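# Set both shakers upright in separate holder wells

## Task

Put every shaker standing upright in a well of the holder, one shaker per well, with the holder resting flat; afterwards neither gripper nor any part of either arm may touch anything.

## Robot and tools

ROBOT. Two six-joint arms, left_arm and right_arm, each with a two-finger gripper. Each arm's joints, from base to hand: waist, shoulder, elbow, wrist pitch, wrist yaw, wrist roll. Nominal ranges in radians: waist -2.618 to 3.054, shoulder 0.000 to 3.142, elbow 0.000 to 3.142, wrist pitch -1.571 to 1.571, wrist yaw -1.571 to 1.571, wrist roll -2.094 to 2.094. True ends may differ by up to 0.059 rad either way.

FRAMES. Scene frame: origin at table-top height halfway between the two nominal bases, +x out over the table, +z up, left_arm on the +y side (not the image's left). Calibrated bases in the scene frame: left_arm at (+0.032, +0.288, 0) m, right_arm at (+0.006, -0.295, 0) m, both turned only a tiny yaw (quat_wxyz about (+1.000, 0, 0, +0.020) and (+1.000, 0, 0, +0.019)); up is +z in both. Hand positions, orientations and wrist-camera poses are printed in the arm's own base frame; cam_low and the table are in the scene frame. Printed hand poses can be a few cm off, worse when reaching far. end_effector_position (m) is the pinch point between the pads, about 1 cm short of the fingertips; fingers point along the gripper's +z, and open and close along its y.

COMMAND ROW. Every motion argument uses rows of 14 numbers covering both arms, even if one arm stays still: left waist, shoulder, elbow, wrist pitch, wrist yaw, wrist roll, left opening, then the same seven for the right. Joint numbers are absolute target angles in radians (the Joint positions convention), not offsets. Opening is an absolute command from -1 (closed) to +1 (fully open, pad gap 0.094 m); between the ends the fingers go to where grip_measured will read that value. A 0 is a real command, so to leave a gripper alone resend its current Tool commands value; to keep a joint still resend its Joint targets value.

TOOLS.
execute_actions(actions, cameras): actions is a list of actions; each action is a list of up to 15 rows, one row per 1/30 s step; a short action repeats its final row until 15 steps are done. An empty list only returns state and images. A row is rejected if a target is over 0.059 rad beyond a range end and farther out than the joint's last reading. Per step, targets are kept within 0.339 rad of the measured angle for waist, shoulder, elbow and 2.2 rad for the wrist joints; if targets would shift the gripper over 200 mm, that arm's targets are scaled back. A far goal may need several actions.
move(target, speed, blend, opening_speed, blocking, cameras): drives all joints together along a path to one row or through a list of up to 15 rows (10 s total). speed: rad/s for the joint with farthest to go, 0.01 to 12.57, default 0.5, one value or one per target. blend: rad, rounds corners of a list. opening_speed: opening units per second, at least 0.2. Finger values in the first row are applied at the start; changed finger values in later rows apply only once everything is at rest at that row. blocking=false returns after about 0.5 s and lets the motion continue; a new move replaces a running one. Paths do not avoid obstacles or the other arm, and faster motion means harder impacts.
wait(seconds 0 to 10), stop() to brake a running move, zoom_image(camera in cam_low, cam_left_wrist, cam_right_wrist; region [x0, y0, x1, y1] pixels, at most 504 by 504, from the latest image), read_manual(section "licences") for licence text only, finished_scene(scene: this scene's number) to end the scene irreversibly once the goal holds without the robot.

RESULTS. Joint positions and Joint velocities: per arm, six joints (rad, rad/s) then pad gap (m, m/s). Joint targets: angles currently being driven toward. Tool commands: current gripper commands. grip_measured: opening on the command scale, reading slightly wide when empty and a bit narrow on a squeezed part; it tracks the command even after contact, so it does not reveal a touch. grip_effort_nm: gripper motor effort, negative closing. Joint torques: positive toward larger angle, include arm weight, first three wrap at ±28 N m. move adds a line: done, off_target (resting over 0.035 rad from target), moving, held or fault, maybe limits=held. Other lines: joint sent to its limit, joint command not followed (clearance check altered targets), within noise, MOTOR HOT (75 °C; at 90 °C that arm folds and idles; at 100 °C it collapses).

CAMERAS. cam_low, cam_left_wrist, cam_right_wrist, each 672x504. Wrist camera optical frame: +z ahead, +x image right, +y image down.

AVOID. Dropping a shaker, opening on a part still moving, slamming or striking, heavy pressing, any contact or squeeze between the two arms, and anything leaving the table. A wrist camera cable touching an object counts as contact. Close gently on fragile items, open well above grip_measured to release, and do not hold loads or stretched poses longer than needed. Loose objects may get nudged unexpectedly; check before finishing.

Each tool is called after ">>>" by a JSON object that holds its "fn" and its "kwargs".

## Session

>>> {"fn": "move", "kwargs": {"target": [0.6, 1.3, 1.5, -1.3, 0, 0, 1, 0.2, 1.55, 1.9, -1.4, 0, 0, 1], "speed": 1.0}}

Scene clock: 3.20 s.
left_arm: end_effector_position=(+0.2414, +0.1665, +0.2501) grip_measured=+1.000 grip_effort_nm=0.002 end_effector_quat_wxyz=(+0.215, -0.291, +0.930, +0.070) | right_arm: end_effector_position=(+0.3409, +0.0663, +0.3075) grip_measured=+1.000 grip_effort_nm=-0.027 end_effector_quat_wxyz=(+0.262, -0.087, +0.961, +0.023)
Joint positions: left_arm=[0.594 1.312 1.477 -1.281 -0.01 -0.011 0.094] | right_arm=[0.193 1.537 1.882 -1.384 0.007 0.01 0.094]
Joint velocities: within noise
Joint torques (N m): left_arm=[0.42 -4.96 8.29 1.12 0.12 0.08] | right_arm=[0.69 -4.88 8.46 0.68 -0.06 -0.12]
Motor temperatures (°C): left_arm=[26 26 26 34 25 26 24] | right_arm=[25 31 29 27 28 25 24]
Heat: left arm: 34 °C; right arm: 31 °C.
Joint targets: left_arm=[0.600 1.300 1.500 -1.300 0.000 0.000] | right_arm=[0.200 1.550 1.900 -1.400 0.000 0.000]
move: done

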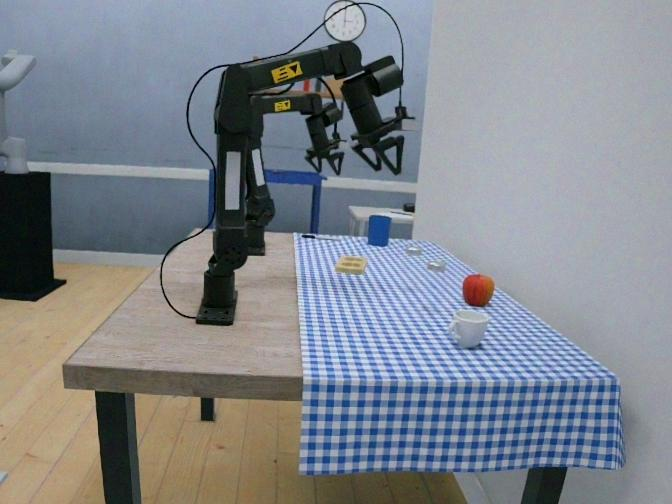

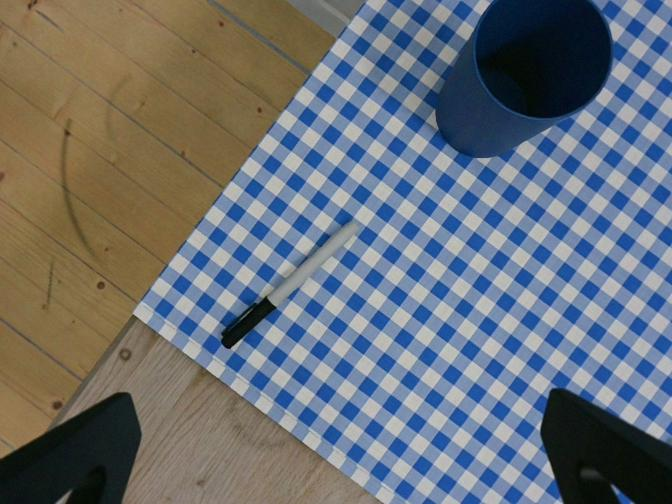

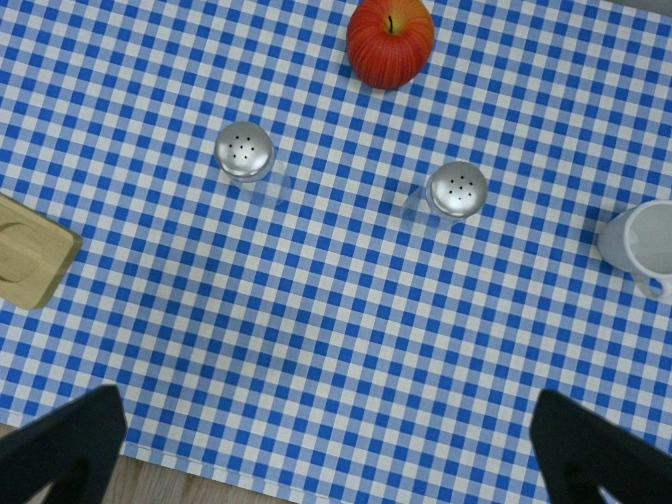

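>>> {"fn": "move", "kwargs": {"target": [1.2, 0.5, 1.2, -0.8, 0, 0, 1, 0.6, 1.55, 1.9, -1.4, 0, 0, 1], "speed": 1.0, "cameras": ["cam_right_wrist"]}}

Scene clock: 17.93 s.
left_arm: end_effector_position=(+0.0656, +0.1706, +0.4241) grip_measured=+1.000 grip_effort_nm=-0.002 end_effector_quat_wxyz=(+0.553, -0.422, +0.613, +0.374) | right_arm: end_effector_position=(+0.2870, +0.1951, +0.3073) grip_measured=+1.000 grip_effort_nm=-0.027 end_effector_quat_wxyz=(+0.250, -0.278, +0.924, +0.077)
Joint positions: left_arm=[1.194 0.503 1.212 -0.817 -0.004 -0.009 0.094] | right_arm=[0.595 1.537 1.882 -1.385 0.002 0.009 0.094]
Joint velocities: within noise
Joint torques (N m): left_arm=[0.44 3.36 4.04 2.34 0.05 0.08] | right_arm=[0.47 -4.88 8.47 0.7 0 -0.11]
Motor temperatures (°C): left_arm=[26 27 28 35 25 26 24] | right_arm=[25 32 31 27 28 25 24]
Heat: left arm: 35 °C; right arm: 32 °C.
Joint targets: left_arm=[1.200 0.500 1.200 -0.800 0.000 0.000] | right_arm=[0.600 1.550 1.900 -1.400 0.000 0.000]
move: done
Images, in order (width x height): cam_right_wrist 672x504.

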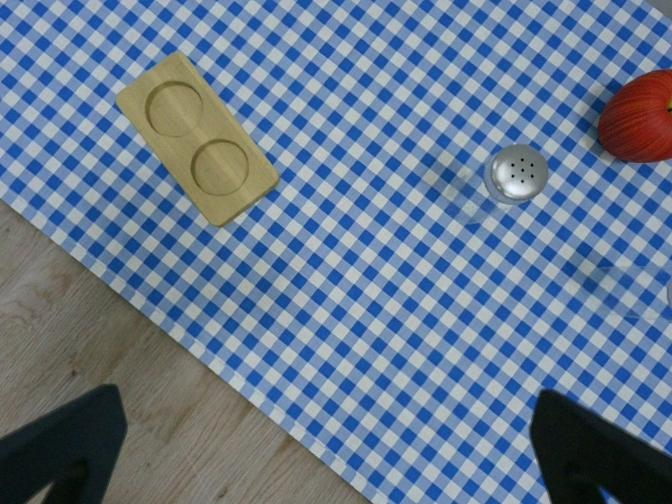

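>>> {"fn": "move", "kwargs": {"target": [1.2, 0.5, 1.2, -0.8, 0, 0, 1, 0.33, 1.37, 0.682, 0.087, 0, 0, 1], "speed": 0.8, "cameras": ["cam_right_wrist"]}}

Scene clock: 44.57 s.
left_arm: end_effector_position=(+0.0656, +0.1706, +0.4244) grip_measured=+1.000 grip_effort_nm=0.002 end_effector_quat_wxyz=(+0.554, -0.422, +0.612, +0.374) | right_arm: end_effector_position=(+0.3767, +0.1324, +0.1184) grip_measured=+1.000 grip_effort_nm=-0.032 end_effector_quat_wxyz=(+0.446, -0.145, +0.880, +0.077)
Joint positions: left_arm=[1.194 0.503 1.212 -0.816 -0.004 -0.009 0.094] | right_arm=[0.337 1.394 0.688 0.073 0.002 0.009 0.094]
Joint velocities: within noise
Joint torques (N m): left_arm=[0.43 3.36 4.03 2.33 0.05 0.07] | right_arm=[-0.59 -7.2 7.17 1.39 0 -0.11]
Motor temperatures (°C): left_arm=[26 27 27 39 25 26 24] | right_arm=[25 32 32 28 28 25 24]
Heat: left arm: 39 °C; right arm: 32 °C.
Joint targets: left_arm=[1.200 0.500 1.200 -0.800 0.000 0.000] | right_arm=[0.330 1.370 0.682 0.087 0.000 0.000]
move: done
Images, in order (width x height): cam_right_wrist 672x504.

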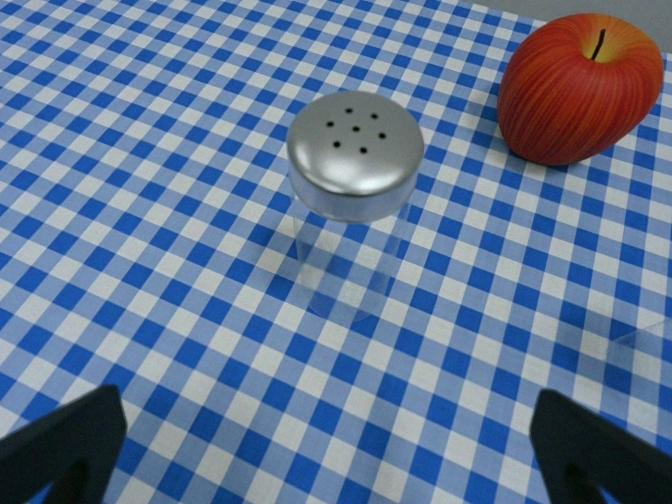

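>>> {"fn": "move", "kwargs": {"target": [[1.2, 0.5, 1.2, -0.8, 0, 0, 1, 0.317, 1.37, 0.682, 0.087, 0, 0, 1],[1.2, 0.5, 1.2, -0.8, 0, 0, 1, 0.317, 1.8451, 0.8941, 0.365, 0, 0, 1]], "speed": 0.4, "cameras": ["cam_right_wrist","cam_low"]}}

>>> {"fn": "zoom_image", "kwargs": {"camera": "cam_low", "region": [360, 210, 480, 310]}}

Scene clock: 63.73 s.
left_arm: end_effector_position=(+0.0656, +0.1706, +0.4244) grip_measured=+1.000 grip_effort_nm=-0.002 end_effector_quat_wxyz=(+0.554, -0.422, +0.612, +0.374) | right_arm: end_effector_position=(+0.4563, +0.1537, +0.0658) grip_measured=+1.000 grip_effort_nm=-0.027 end_effector_quat_wxyz=(+0.457, -0.138, +0.875, +0.076)
Joint positions: left_arm=[1.194 0.503 1.212 -0.816 -0.004 -0.009 0.094] | right_arm=[0.324 1.83 0.871 0.351 0.002 0.009 0.094]
Joint velocities: within noise
Joint torques (N m): left_arm=[0.43 3.37 4.03 2.34 0.06 0.07] | right_arm=[-0.61 -7.43 9.1 1.43 0 -0.11]
Motor temperatures (°C): left_arm=[26 26 26 40 25 26 24] | right_arm=[25 33 31 30 28 25 24]
Heat: left arm: 40 °C; right arm: 33 °C.
Joint targets: left_arm=[1.200 0.500 1.200 -0.800 0.000 0.000] | right_arm=[0.317 1.845 0.894 0.365 0.000 0.000]
move: done
Images, in order (width x height): cam_low 672x504, cam_right_wrist 672x504.

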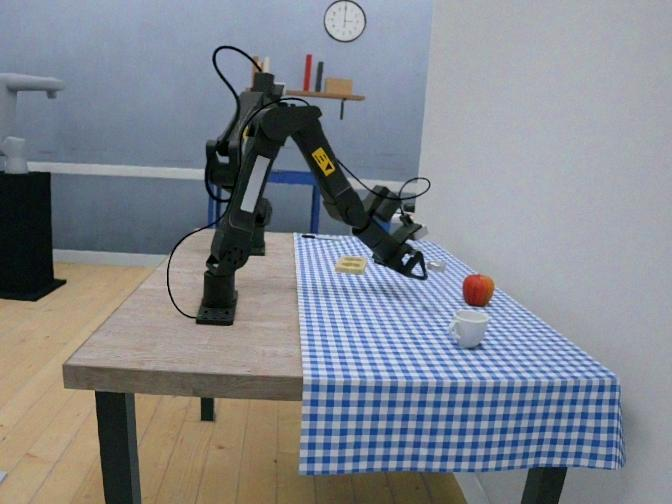

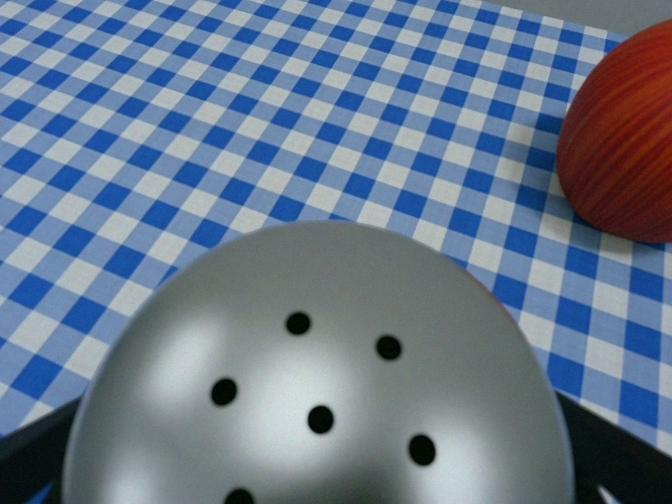

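Scaled by 4.200 from the camera's 672x504 image, which has a finer 960x720 frame.

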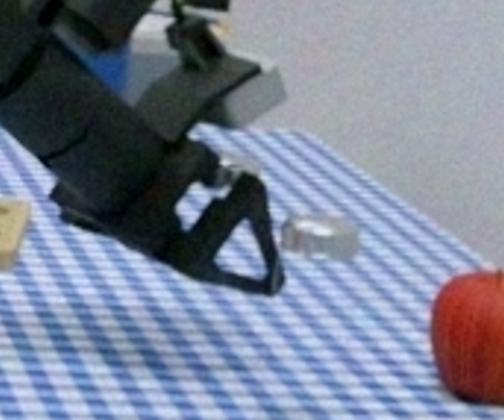

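>>> {"fn": "move", "kwargs": {"target": [[1.2, 0.5, 1.2, -0.8, 0, 0, 1, 0.319, 1.852, 0.895, 0.372, 0, 0, 1],[1.2, 0.5, 1.2, -0.8, 0, 0, 1, 0.319, 1.852, 0.895, 0.372, 0, 0, -0.3]], "speed": 0.3, "opening_speed": 0.4, "cameras": ["cam_right_wrist"]}}

Scene clock: 75.37 s.
left_arm: end_effector_position=(+0.0656, +0.1706, +0.4245) grip_measured=+1.000 grip_effort_nm=0.002 end_effector_quat_wxyz=(+0.554, -0.422, +0.612, +0.375) | right_arm: end_effector_position=(+0.4573, +0.1543, +0.0674) grip_measured=-0.121 grip_effort_nm=-1.053 end_effector_quat_wxyz=(+0.460, -0.138, +0.874, +0.077)
Joint positions: left_arm=[1.194 0.503 1.212 -0.815 -0.004 -0.009 0.094] | right_arm=[0.324 1.83 0.871 0.359 0.001 0.009 0.041]
Joint velocities: within noise
Joint torques (N m): left_arm=[0.46 3.34 4.03 2.33 0.05 0.08] | right_arm=[-0.43 -6.91 9.2 1.44 0.01 -0.11]
Motor temperatures (°C): left_arm=[26 26 26 40 25 26 24] | right_arm=[25 34 32 30 28 25 24]
Heat: left arm: 40 °C; right arm: 34 °C.
Joint targets: left_arm=[1.200 0.500 1.200 -0.800 0.000 0.000] | right_arm=[0.319 1.852 0.895 0.372 0.000 0.000]
move: done
Images, in order (width x height): cam_right_wrist 672x504.

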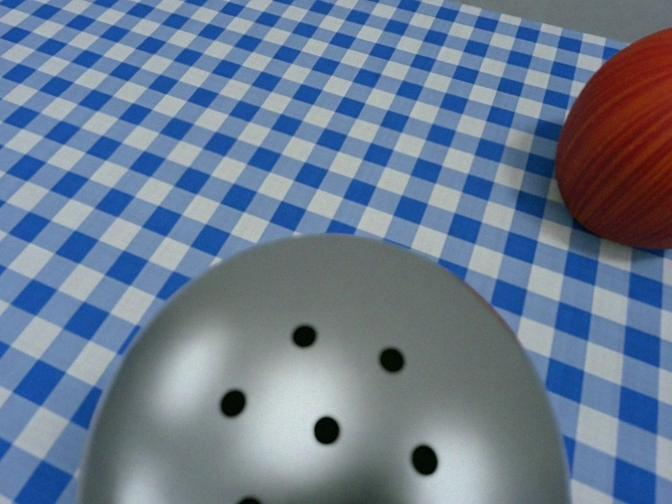

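>>> {"fn": "move", "kwargs": {"target": [[1.2, 0.5, 1.2, -0.8, 0, 0, 1, 0.319, 1.595, 1.185, -0.19, 0, 0, -0.3],[1.2, 0.5, 1.2, -0.8, 0, 0, 1, 0.85, 1.525, 0.918, 0.016, 0, 0, -0.3]], "speed": 0.5, "cameras": ["cam_low","cam_right_wrist"]}}

>>> {"fn": "zoom_image", "kwargs": {"camera": "cam_right_wrist", "region": [150, 50, 550, 350]}}

Scene clock: 89.37 s.
left_arm: end_effector_position=(+0.0656, +0.1706, +0.4245) grip_measured=+1.000 grip_effort_nm=-0.002 end_effector_quat_wxyz=(+0.554, -0.422, +0.612, +0.375) | right_arm: end_effector_position=(+0.2922, +0.3355, +0.1280) grip_measured=-0.122 grip_effort_nm=-1.057 end_effector_quat_wxyz=(+0.394, -0.369, +0.822, +0.182)
Joint positions: left_arm=[1.194 0.503 1.212 -0.815 -0.004 -0.009 0.094] | right_arm=[0.851 1.566 0.92 -0.026 -0.003 0.009 0.041]
Joint velocities: within noise
Joint torques (N m): left_arm=[0.49 3.36 4.04 2.34 0.06 0.07] | right_arm=[-0.08 -10.33 7.68 1.7 0.06 -0.11]
Motor temperatures (°C): left_arm=[26 26 26 41 25 26 24] | right_arm=[25 34 32 30 28 25 24]
Heat: left arm: 41 °C; right arm: 34 °C.
Joint targets: left_arm=[1.200 0.500 1.200 -0.800 0.000 0.000] | right_arm=[0.850 1.525 0.918 0.016 0.000 0.000]
move: off_target (right_arm); right_arm: the wrist pitch is farthest, 0.042 rad from its target
Images, in order (width x height): cam_low 672x504, cam_right_wrist 672x504.

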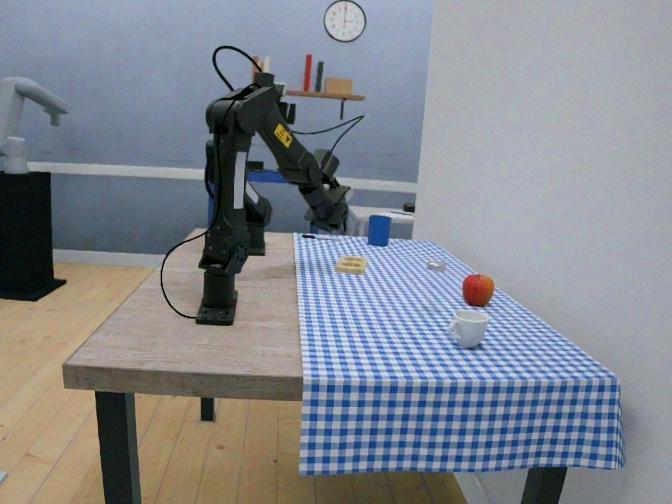

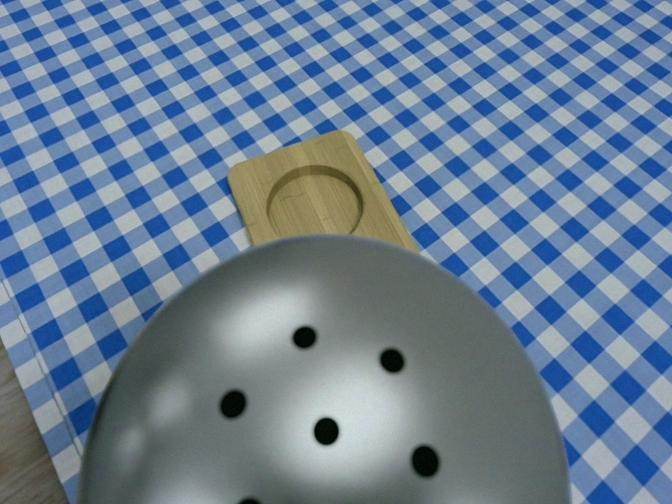

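Scaled by 1.260 from the camera's 672x504 image, which has a finer 960x720 frame.

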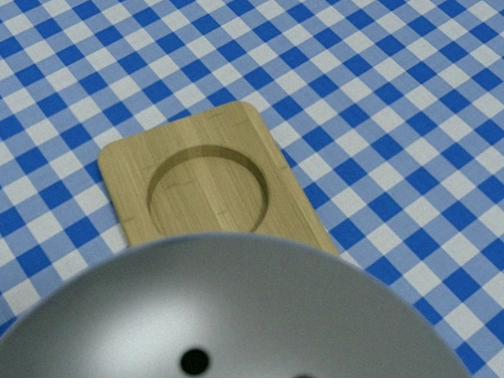

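>>> {"fn": "move", "kwargs": {"target": [1.2, 0.5, 1.2, -0.8, 0, 0, 1, 0.874, 2.044, 1.381, 0.09, 0, 0, -0.3], "speed": 0.4, "cameras": ["cam_low","cam_right_wrist"]}}

>>> {"fn": "zoom_image", "kwargs": {"camera": "cam_low", "region": [300, 200, 400, 290]}}

Scene clock: 104.17 s.
left_arm: end_effector_position=(+0.0656, +0.1706, +0.4246) grip_measured=+1.000 grip_effort_nm=-0.002 end_effector_quat_wxyz=(+0.554, -0.422, +0.612, +0.375) | right_arm: end_effector_position=(+0.3642, +0.4313, +0.0969) grip_measured=-0.122 grip_effort_nm=-1.057 end_effector_quat_wxyz=(+0.406, -0.372, +0.812, +0.191)
Joint positions: left_arm=[1.194 0.503 1.212 -0.815 -0.004 -0.009 0.094] | right_arm=[0.867 2.034 1.346 0.048 -0.003 0.009 0.041]
Joint velocities: within noise
Joint torques (N m): left_arm=[0.46 3.34 4.03 2.33 0.07 0.07] | right_arm=[0.7 -10.3 11.18 1.69 0.06 -0.11]
Motor temperatures (°C): left_arm=[26 26 26 42 25 26 24] | right_arm=[25 37 31 31 28 25 25]
Heat: left arm: 42 °C; right arm: 37 °C.
Joint targets: left_arm=[1.200 0.500 1.200 -0.800 0.000 0.000] | right_arm=[0.874 2.044 1.381 0.090 0.000 0.000]
move: off_target (right_arm); right_arm: the wrist pitch is farthest, 0.042 rad from its target
Images, in order (width x height): cam_low 672x504, cam_right_wrist 672x504.

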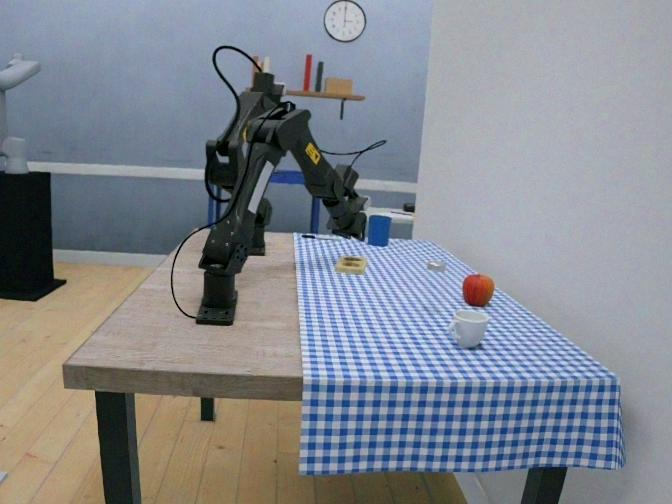

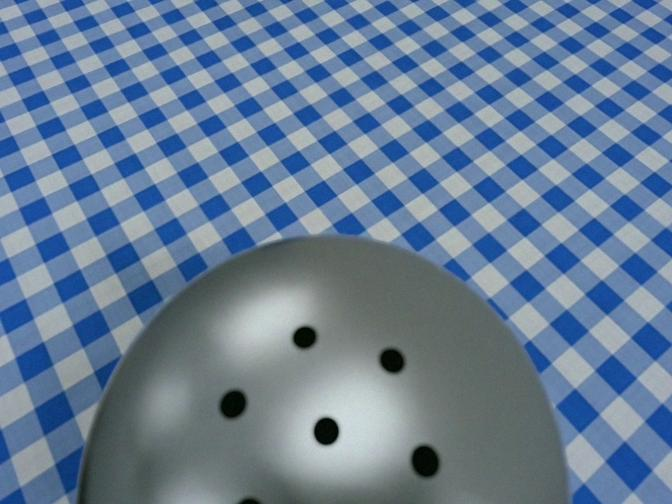

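Scaled by 5.040 from the camera's 672x504 image, which has a finer 960x720 frame.

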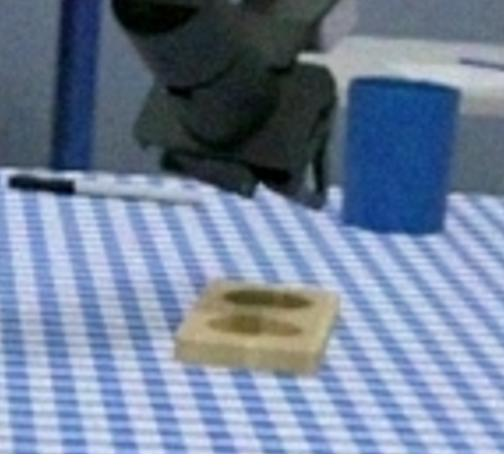

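>>> {"fn": "zoom_image", "kwargs": {"camera": "cam_low", "region": [325, 205, 385, 280]}}

Scaled by 6.720 from the camera's 672x504 image, which has a finer 960x720 frame.

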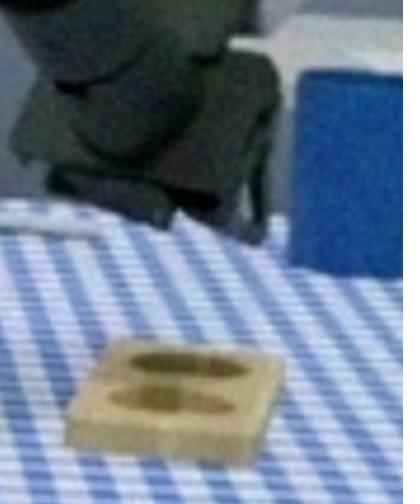

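>>> {"fn": "move", "kwargs": {"target": [1.2, 0.5, 1.2, -0.8, 0, 0, 1, 0.878, 2.094, 1.360, 0.18, 0, 0, -0.3], "speed": 0.25, "cameras": ["cam_low","cam_right_wrist"]}}

>>> {"fn": "zoom_image", "kwargs": {"camera": "cam_low", "region": [325, 205, 385, 280]}}

Scene clock: 127.63 s.
left_arm: end_effector_position=(+0.0656, +0.1706, +0.4246) grip_measured=+1.000 grip_effort_nm=0.002 end_effector_quat_wxyz=(+0.554, -0.422, +0.612, +0.375) | right_arm: end_effector_position=(+0.3704, +0.4413, +0.0890) grip_measured=-0.122 grip_effort_nm=-1.057 end_effector_quat_wxyz=(+0.422, -0.370, +0.803, +0.200)
Joint positions: left_arm=[1.194 0.503 1.212 -0.815 -0.004 -0.009 0.094] | right_arm=[0.87 2.081 1.346 0.137 -0.003 0.009 0.041]
Joint velocities: within noise
Joint torques (N m): left_arm=[0.44 3.34 4.03 2.33 0.06 0.07] | right_arm=[0.79 -10.37 9.02 1.75 0.06 -0.11]
Motor temperatures (°C): left_arm=[26 26 26 43 25 26 24] | right_arm=[25 35 31 33 28 25 25]
Heat: left arm: 43 °C; right arm: 35 °C.
Joint targets: left_arm=[1.200 0.500 1.200 -0.800 0.000 0.000] | right_arm=[0.878 2.094 1.360 0.180 0.000 0.000]
move: off_target (right_arm); right_arm: the wrist pitch is farthest, 0.043 rad from its target
Images, in order (width x height): cam_low 672x504, cam_right_wrist 672x504.

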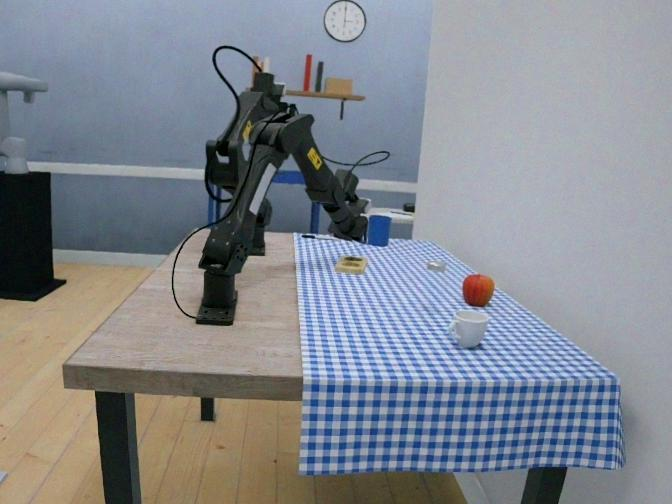

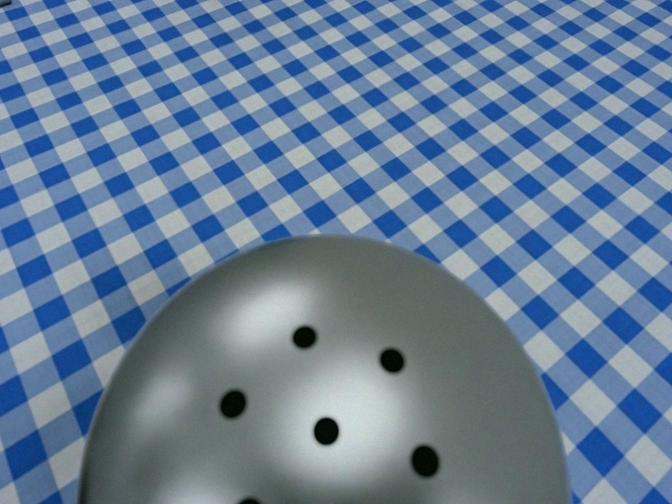

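Scaled by 6.720 from the camera's 672x504 image, which has a finer 960x720 frame.

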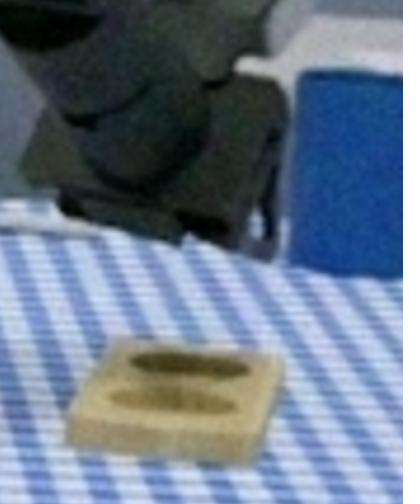

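>>> {"fn": "move", "kwargs": {"target": [[1.2, 0.5, 1.2, -0.8, 0, 0, 1, 0.878, 2.112, 1.341, 0.217, 0, 0, -0.3],[1.2, 0.5, 1.2, -0.8, 0, 0, 1, 0.878, 2.134, 1.324, 0.257, 0, 0, -0.3]], "speed": 0.08, "cameras": ["cam_right_wrist"]}}

Scene clock: 140.30 s.
left_arm: end_effector_position=(+0.0656, +0.1706, +0.4246) grip_measured=+1.000 grip_effort_nm=0.002 end_effector_quat_wxyz=(+0.554, -0.422, +0.612, +0.375) | right_arm: end_effector_position=(+0.3755, +0.4474, +0.0861) grip_measured=-0.122 grip_effort_nm=-1.053 end_effector_quat_wxyz=(+0.442, -0.365, +0.792, +0.209)
Joint positions: left_arm=[1.194 0.503 1.212 -0.815 -0.004 -0.009 0.094] | right_arm=[0.87 2.11 1.332 0.228 -0.003 0.008 0.041]
Joint velocities: within noise
Joint torques (N m): left_arm=[0.46 3.34 4.03 2.33 0.05 0.07] | right_arm=[0.79 -9.72 6.89 1.67 0.06 -0.11]
Motor temperatures (°C): left_arm=[26 26 26 43 25 26 24] | right_arm=[25 37 31 33 28 25 25]
Heat: left arm: 43 °C; right arm: 37 °C.
Joint targets: left_arm=[1.200 0.500 1.200 -0.800 0.000 0.000] | right_arm=[0.878 2.134 1.324 0.257 0.000 0.000]
move: done
Images, in order (width x height): cam_right_wrist 672x504.

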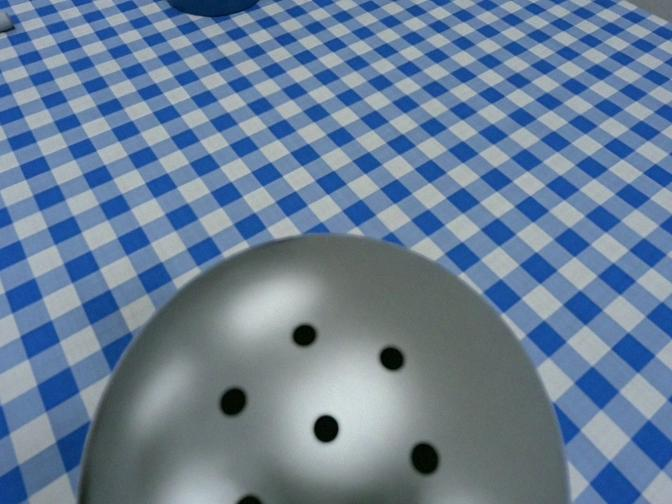

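>>> {"fn": "move", "kwargs": {"target": [1.2,0.5,1.2,-0.8,0,0,1,0.878,2.055,1.381,0.07,0,0,-0.3], "speed": 0.3}}

Scene clock: 182.13 s.
left_arm: end_effector_position=(+0.0656, +0.1706, +0.4246) grip_measured=+1.000 grip_effort_nm=0.002 end_effector_quat_wxyz=(+0.554, -0.422, +0.612, +0.375) | right_arm: end_effector_position=(+0.3707, +0.4417, +0.0851) grip_measured=-0.122 grip_effort_nm=-1.057 end_effector_quat_wxyz=(+0.415, -0.373, +0.807, +0.196)
Joint positions: left_arm=[1.194 0.503 1.212 -0.815 -0.004 -0.009 0.094] | right_arm=[0.87 2.092 1.363 0.11 -0.003 0.005 0.041]
Joint velocities: within noise
Joint torques (N m): left_arm=[0.46 3.34 4.04 2.33 0.06 0.07] | right_arm=[0.79 -14.37 9.35 0.93 0.06 -0.08]
Motor temperatures (°C): left_arm=[26 26 26 45 25 26 24] | right_arm=[25 41 32 35 28 25 25]
Heat: left arm: 45 °C; right arm: 41 °C.
Joint targets: left_arm=[1.200 0.500 1.200 -0.800 0.000 0.000] | right_arm=[0.878 2.055 1.381 0.070 0.000 0.000]
move: off_target (right_arm); right_arm: the wrist pitch is farthest, 0.040 rad from its target

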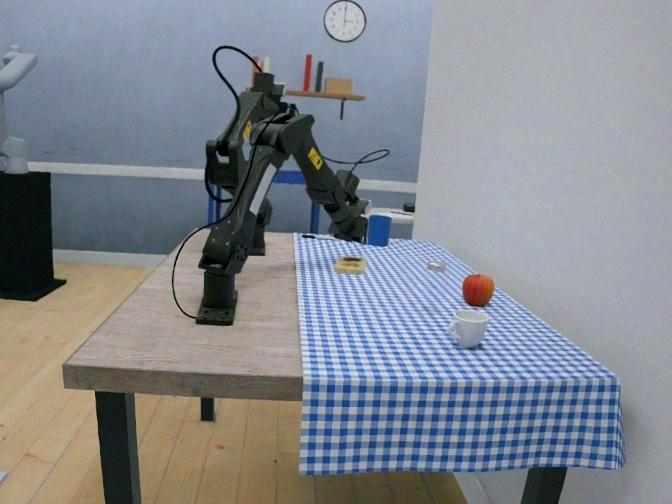

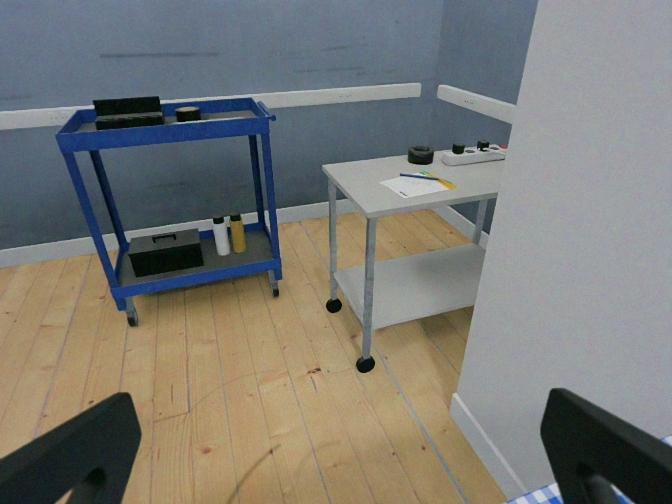

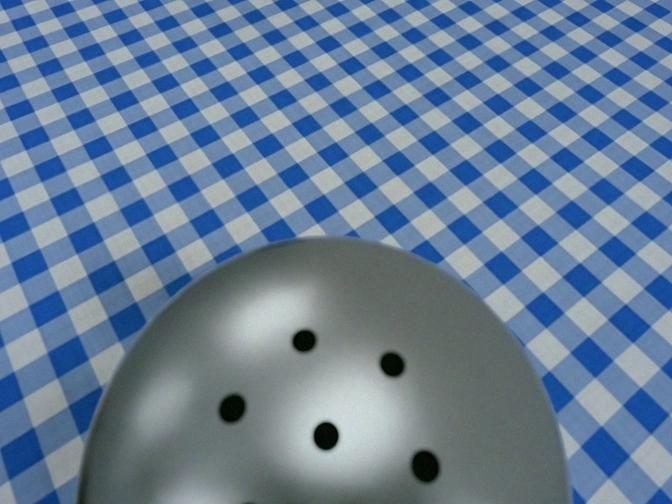

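>>> {"fn": "move", "kwargs": {"target": [[1.2,0.5,1.2,-0.8,0,0,1,0.878,1.97,1.37,0.02,0,0,-0.3],[1.2,0.5,1.2,-0.8,0,0,1,0.892,2.065,1.328,0.16,0,0,-0.3]], "speed": 0.25}}

>>> {"fn": "zoom_image", "kwargs": {"camera": "cam_low", "region": [310, 190, 400, 290]}}

Scene clock: 203.20 s.
left_arm: end_effector_position=(+0.0656, +0.1706, +0.4247) grip_measured=+1.000 grip_effort_nm=-0.002 end_effector_quat_wxyz=(+0.554, -0.422, +0.612, +0.375) | right_arm: end_effector_position=(+0.3594, +0.4418, +0.0917) grip_measured=-0.122 grip_effort_nm=-1.057 end_effector_quat_wxyz=(+0.416, -0.378, +0.802, +0.200)
Joint positions: left_arm=[1.194 0.503 1.212 -0.815 -0.004 -0.009 0.094] | right_arm=[0.885 2.056 1.328 0.117 -0.003 0.005 0.041]
Joint velocities: within noise
Joint torques (N m): left_arm=[0.47 3.34 4.01 2.33 0.06 0.08] | right_arm=[0.66 -10.45 7.65 1.71 0.06 -0.08]
Motor temperatures (°C): left_arm=[26 26 26 45 25 26 24] | right_arm=[25 44 31 33 28 25 26]
Heat: left arm: 45 °C; right arm: 44 °C.
Joint targets: left_arm=[1.200 0.500 1.200 -0.800 0.000 0.000] | right_arm=[0.892 2.065 1.328 0.160 0.000 0.000]
move: off_target (right_arm); right_arm: the wrist pitch is farthest, 0.043 rad from its target

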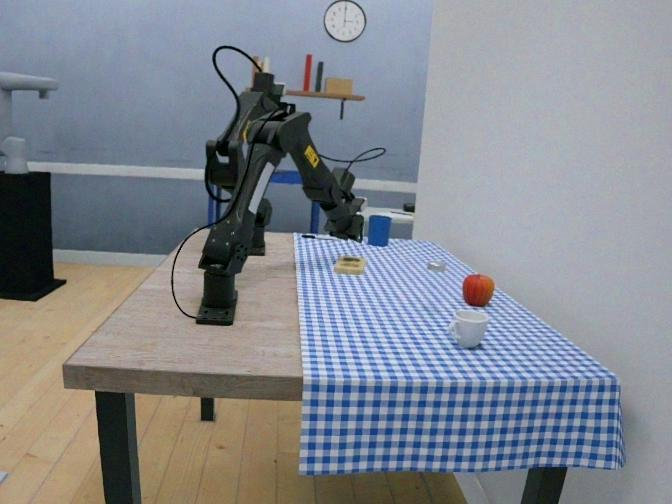

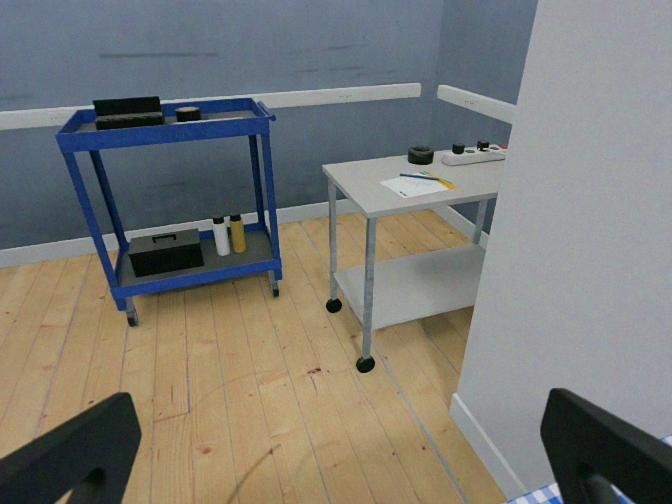

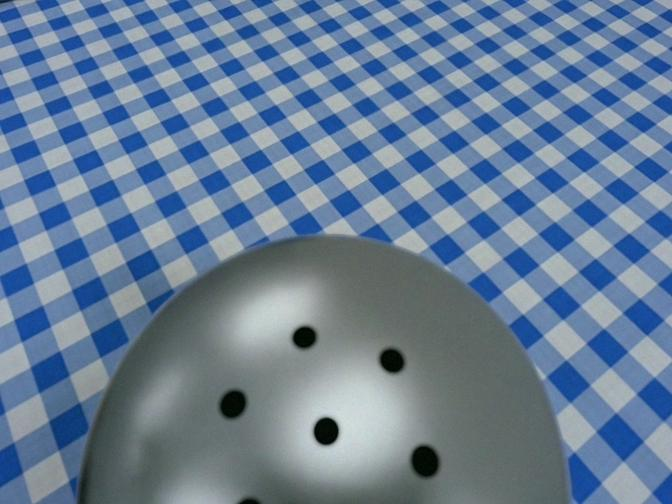

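Scaled by 5.040 from the camera's 672x504 image, which has a finer 960x720 frame.

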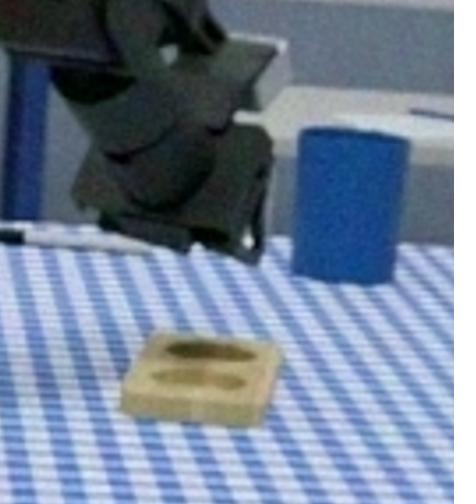

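>>> {"fn": "zoom_image", "kwargs": {"camera": "cam_low", "region": [300, 180, 500, 360]}}

>>> {"fn": "zoom_image", "kwargs": {"camera": "cam_right_wrist", "region": [80, 0, 584, 504]}}

Scaled by 2.520 from the camera's 672x504 image, which has a finer 960x720 frame.

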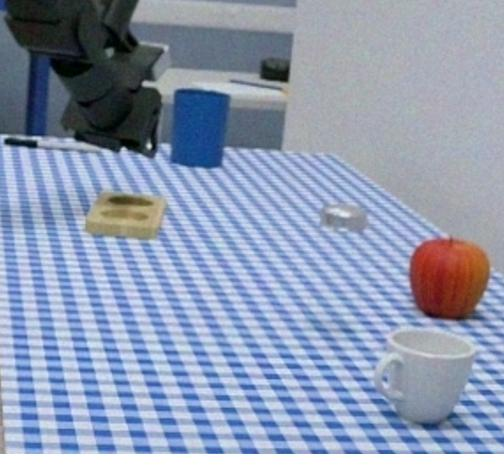

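Scaled by 1.000.

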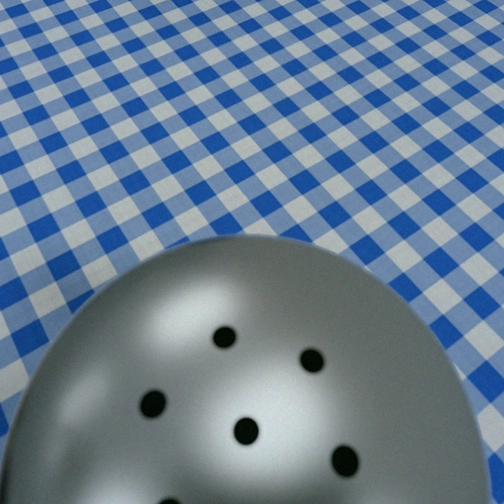

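>>> {"fn": "move", "kwargs": {"target": [1.2,0.5,1.2,-0.8,0,0,1,0.892,2.113,1.295,0.25,0,0,-0.3], "speed": 0.12}}

>>> {"fn": "zoom_image", "kwargs": {"camera": "cam_low", "region": [310, 210, 390, 290]}}

Scene clock: 230.77 s.
left_arm: end_effector_position=(+0.0656, +0.1706, +0.4247) grip_measured=+1.000 grip_effort_nm=-0.002 end_effector_quat_wxyz=(+0.554, -0.422, +0.612, +0.375) | right_arm: end_effector_position=(+0.3642, +0.4477, +0.0857) grip_measured=-0.122 grip_effort_nm=-1.053 end_effector_quat_wxyz=(+0.437, -0.373, +0.791, +0.210)
Joint positions: left_arm=[1.194 0.503 1.212 -0.815 -0.004 -0.009 0.094] | right_arm=[0.885 2.088 1.304 0.226 -0.003 0.005 0.041]
Joint velocities: within noise
Joint torques (N m): left_arm=[0.46 3.34 4.03 2.33 0.06 0.08] | right_arm=[0.66 -9.46 6.76 1.58 0.06 -0.08]
Motor temperatures (°C): left_arm=[26 26 26 46 25 26 24] | right_arm=[25 40 31 36 28 25 26]
Heat: left arm: 46 °C; right arm: 40 °C.
Joint targets: left_arm=[1.200 0.500 1.200 -0.800 0.000 0.000] | right_arm=[0.892 2.113 1.295 0.250 0.000 0.000]
move: done

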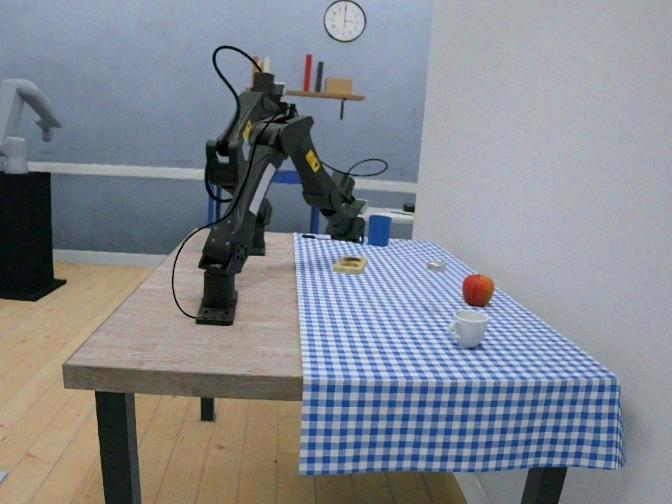

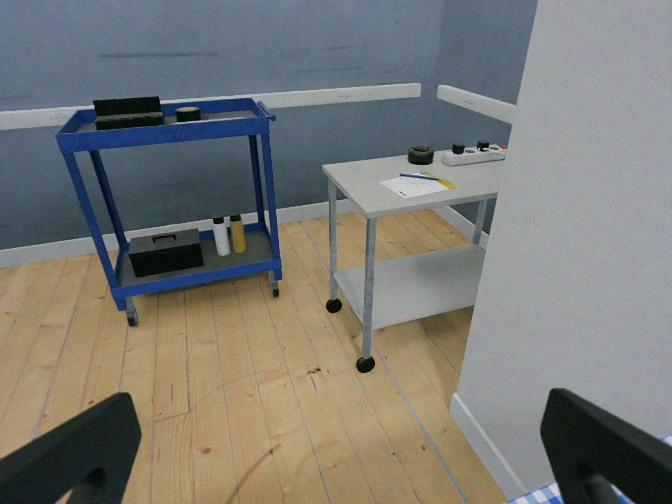

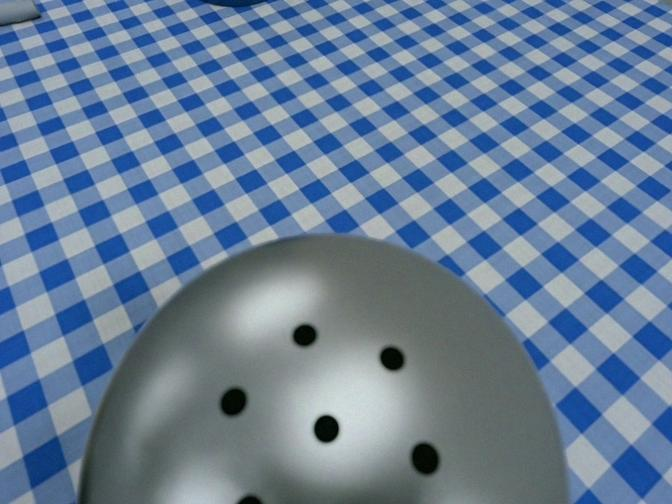

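Scaled by 6.300 from the camera's 672x504 image, which has a finer 960x720 frame.

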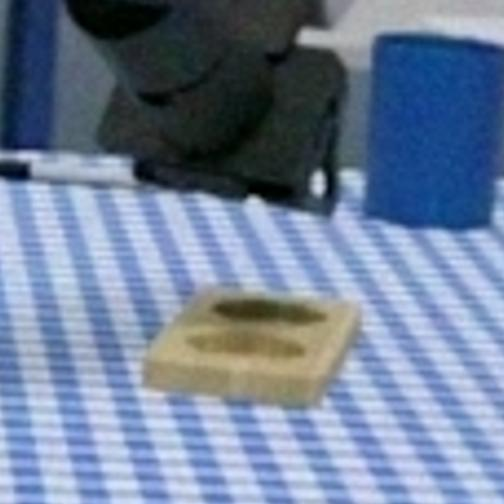

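>>> {"fn": "move", "kwargs": {"target": [1.2,0.5,1.2,-0.8,0,0,1,0.892,2.133,1.288,0.265,0,0,-0.3], "speed": 0.1, "cameras": ["cam_right_wrist"]}}

Scene clock: 246.03 s.
left_arm: end_effector_position=(+0.0656, +0.1706, +0.4247) grip_measured=+1.000 grip_effort_nm=0.002 end_effector_quat_wxyz=(+0.554, -0.422, +0.612, +0.375) | right_arm: end_effector_position=(+0.3666, +0.4506, +0.0854) grip_measured=-0.122 grip_effort_nm=-1.053 end_effector_quat_wxyz=(+0.445, -0.371, +0.787, +0.214)
Joint positions: left_arm=[1.194 0.503 1.212 -0.815 -0.004 -0.009 0.094] | right_arm=[0.885 2.101 1.304 0.258 -0.003 0.005 0.041]
Joint velocities: within noise
Joint torques (N m): left_arm=[0.47 3.36 4.01 2.33 0.06 0.07] | right_arm=[0.66 -9.03 6.11 1.44 0.06 -0.08]
Motor temperatures (°C): left_arm=[26 26 26 47 25 26 24] | right_arm=[25 40 31 35 28 25 26]
Heat: left arm: 47 °C; right arm: 40 °C.
Joint targets: left_arm=[1.200 0.500 1.200 -0.800 0.000 0.000] | right_arm=[0.892 2.133 1.288 0.265 0.000 0.000]
move: done
Images, in order (width x height): cam_right_wrist 672x504.

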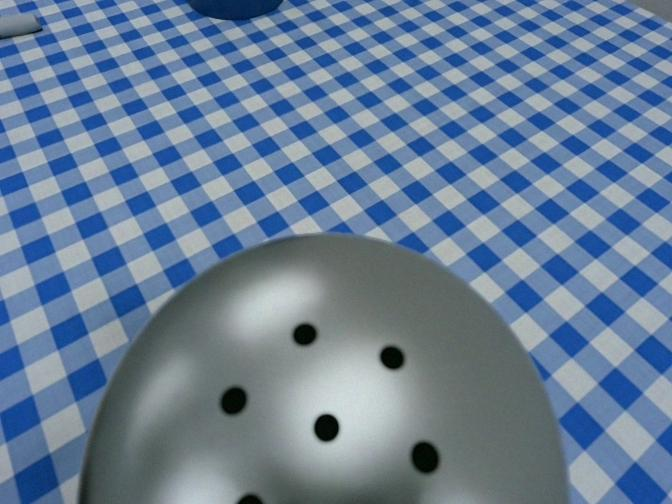

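>>> {"fn": "move", "kwargs": {"target": [[1.2,0.5,1.2,-0.8,0,0,1,0.892,1.97,1.37,0.02,0,0,-0.3],[1.2,0.5,1.2,-0.8,0,0,1,0.85,1.525,0.918,0.016,0,0,-0.3]], "speed": 0.4, "cameras": ["cam_low","cam_right_wrist"]}}

>>> {"fn": "zoom_image", "kwargs": {"camera": "cam_right_wrist", "region": [200, 100, 440, 280]}}

Scene clock: 255.77 s.
left_arm: end_effector_position=(+0.0656, +0.1706, +0.4248) grip_measured=+1.000 grip_effort_nm=-0.002 end_effector_quat_wxyz=(+0.554, -0.422, +0.612, +0.375) | right_arm: end_effector_position=(+0.2924, +0.3401, +0.1354) grip_measured=-0.122 grip_effort_nm=-1.057 end_effector_quat_wxyz=(+0.406, -0.370, +0.814, +0.188)
Joint positions: left_arm=[1.194 0.503 1.212 -0.814 -0.004 -0.009 0.094] | right_arm=[0.857 1.561 0.921 -0.004 -0.003 0.005 0.041]
Joint velocities: within noise
Joint torques (N m): left_arm=[0.49 3.33 4.04 2.32 0.06 0.08] | right_arm=[-0.68 -9.85 7.58 1.48 0.06 -0.08]
Motor temperatures (°C): left_arm=[26 26 26 47 25 26 24] | right_arm=[25 40 31 35 28 25 26]
Heat: left arm: 47 °C; right arm: 40 °C.
Joint targets: left_arm=[1.200 0.500 1.200 -0.800 0.000 0.000] | right_arm=[0.850 1.525 0.918 0.016 0.000 0.000]
move: off_target (right_arm); right_arm: the shoulder is farthest, 0.036 rad from its target
Images, in order (width x height): cam_low 672x504, cam_right_wrist 672x504.

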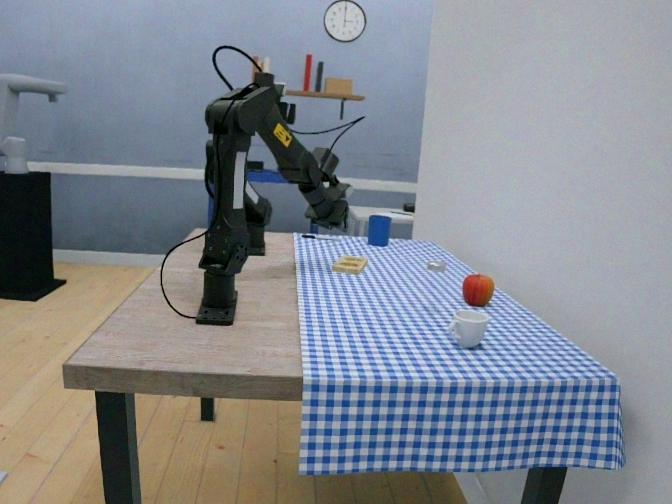

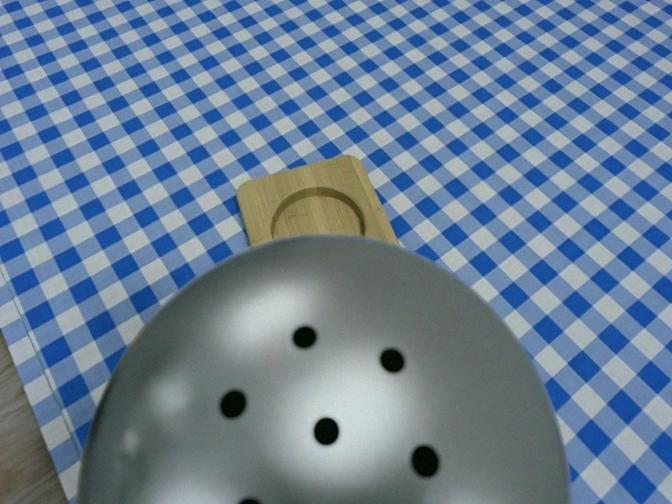

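Scaled by 2.100 from the camera's 672x504 image, which has a finer 960x720 frame.

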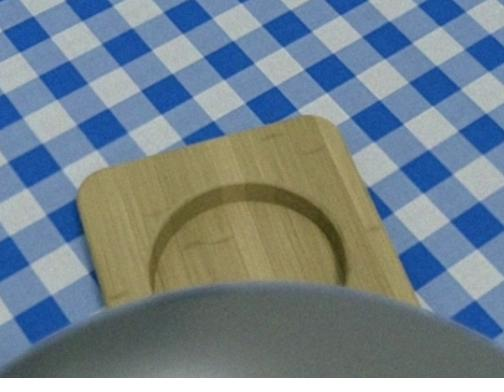

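>>> {"fn": "move", "kwargs": {"target": [[1.2,0.5,1.2,-0.8,0,0,1,0.88,1.97,1.40,0.06,0,0,-0.3],[1.2,0.5,1.2,-0.8,0,0,1,0.882,2.092,1.3764,0.147,0,0,-0.3]], "speed": [0.4,0.2], "cameras": ["cam_low","cam_right_wrist"]}}

>>> {"fn": "zoom_image", "kwargs": {"camera": "cam_low", "region": [310, 210, 390, 290]}}

Scene clock: 289.67 s.
left_arm: end_effector_position=(+0.0656, +0.1706, +0.4248) grip_measured=+1.000 grip_effort_nm=-0.002 end_effector_quat_wxyz=(+0.554, -0.422, +0.612, +0.375) | right_arm: end_effector_position=(+0.3691, +0.4428, +0.0897) grip_measured=-0.122 grip_effort_nm=-1.053 end_effector_quat_wxyz=(+0.416, -0.374, +0.805, +0.197)
Joint positions: left_arm=[1.194 0.503 1.212 -0.814 -0.004 -0.009 0.094] | right_arm=[0.873 2.083 1.365 0.104 -0.003 0.005 0.041]
Joint velocities: within noise
Joint torques (N m): left_arm=[0.46 3.36 4.01 2.32 0.06 0.08] | right_arm=[0.85 -10.67 8.76 1.74 0.06 -0.08]
Motor temperatures (°C): left_arm=[26 26 26 48 25 26 24] | right_arm=[25 41 32 34 28 25 26]
Heat: left arm: 48 °C; right arm: 41 °C.
Joint targets: left_arm=[1.200 0.500 1.200 -0.800 0.000 0.000] | right_arm=[0.882 2.092 1.376 0.147 0.000 0.000]
move: off_target (right_arm); right_arm: the wrist pitch is farthest, 0.043 rad from its target
Images, in order (width x height): cam_low 672x504, cam_right_wrist 672x504.

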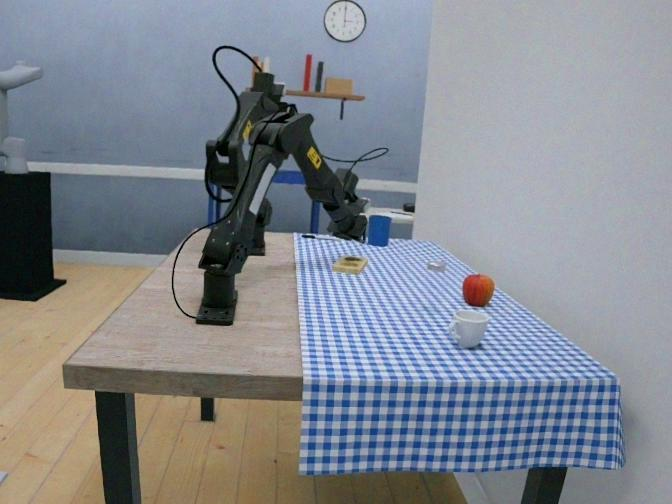

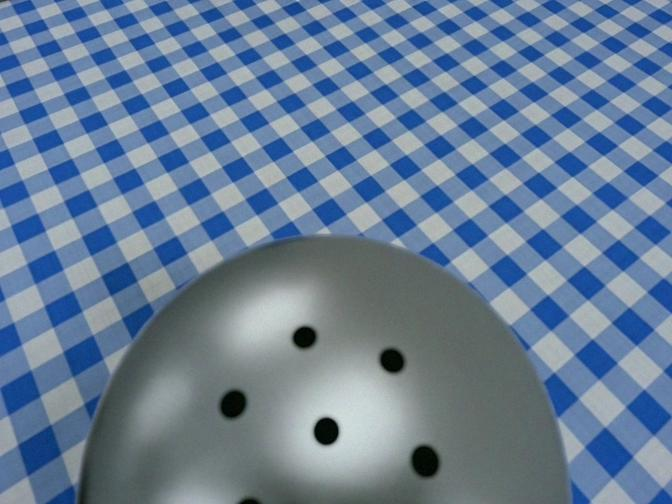

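Scaled by 6.300 from the camera's 672x504 image, which has a finer 960x720 frame.

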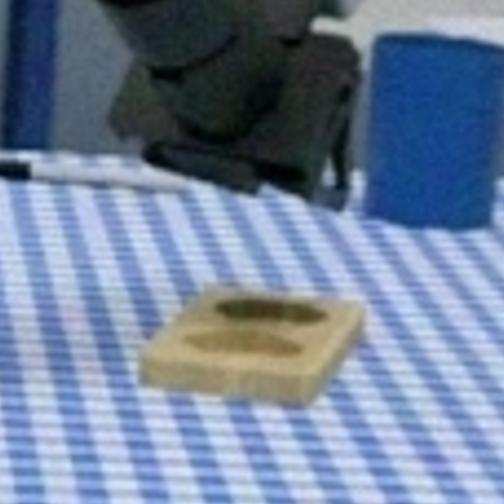

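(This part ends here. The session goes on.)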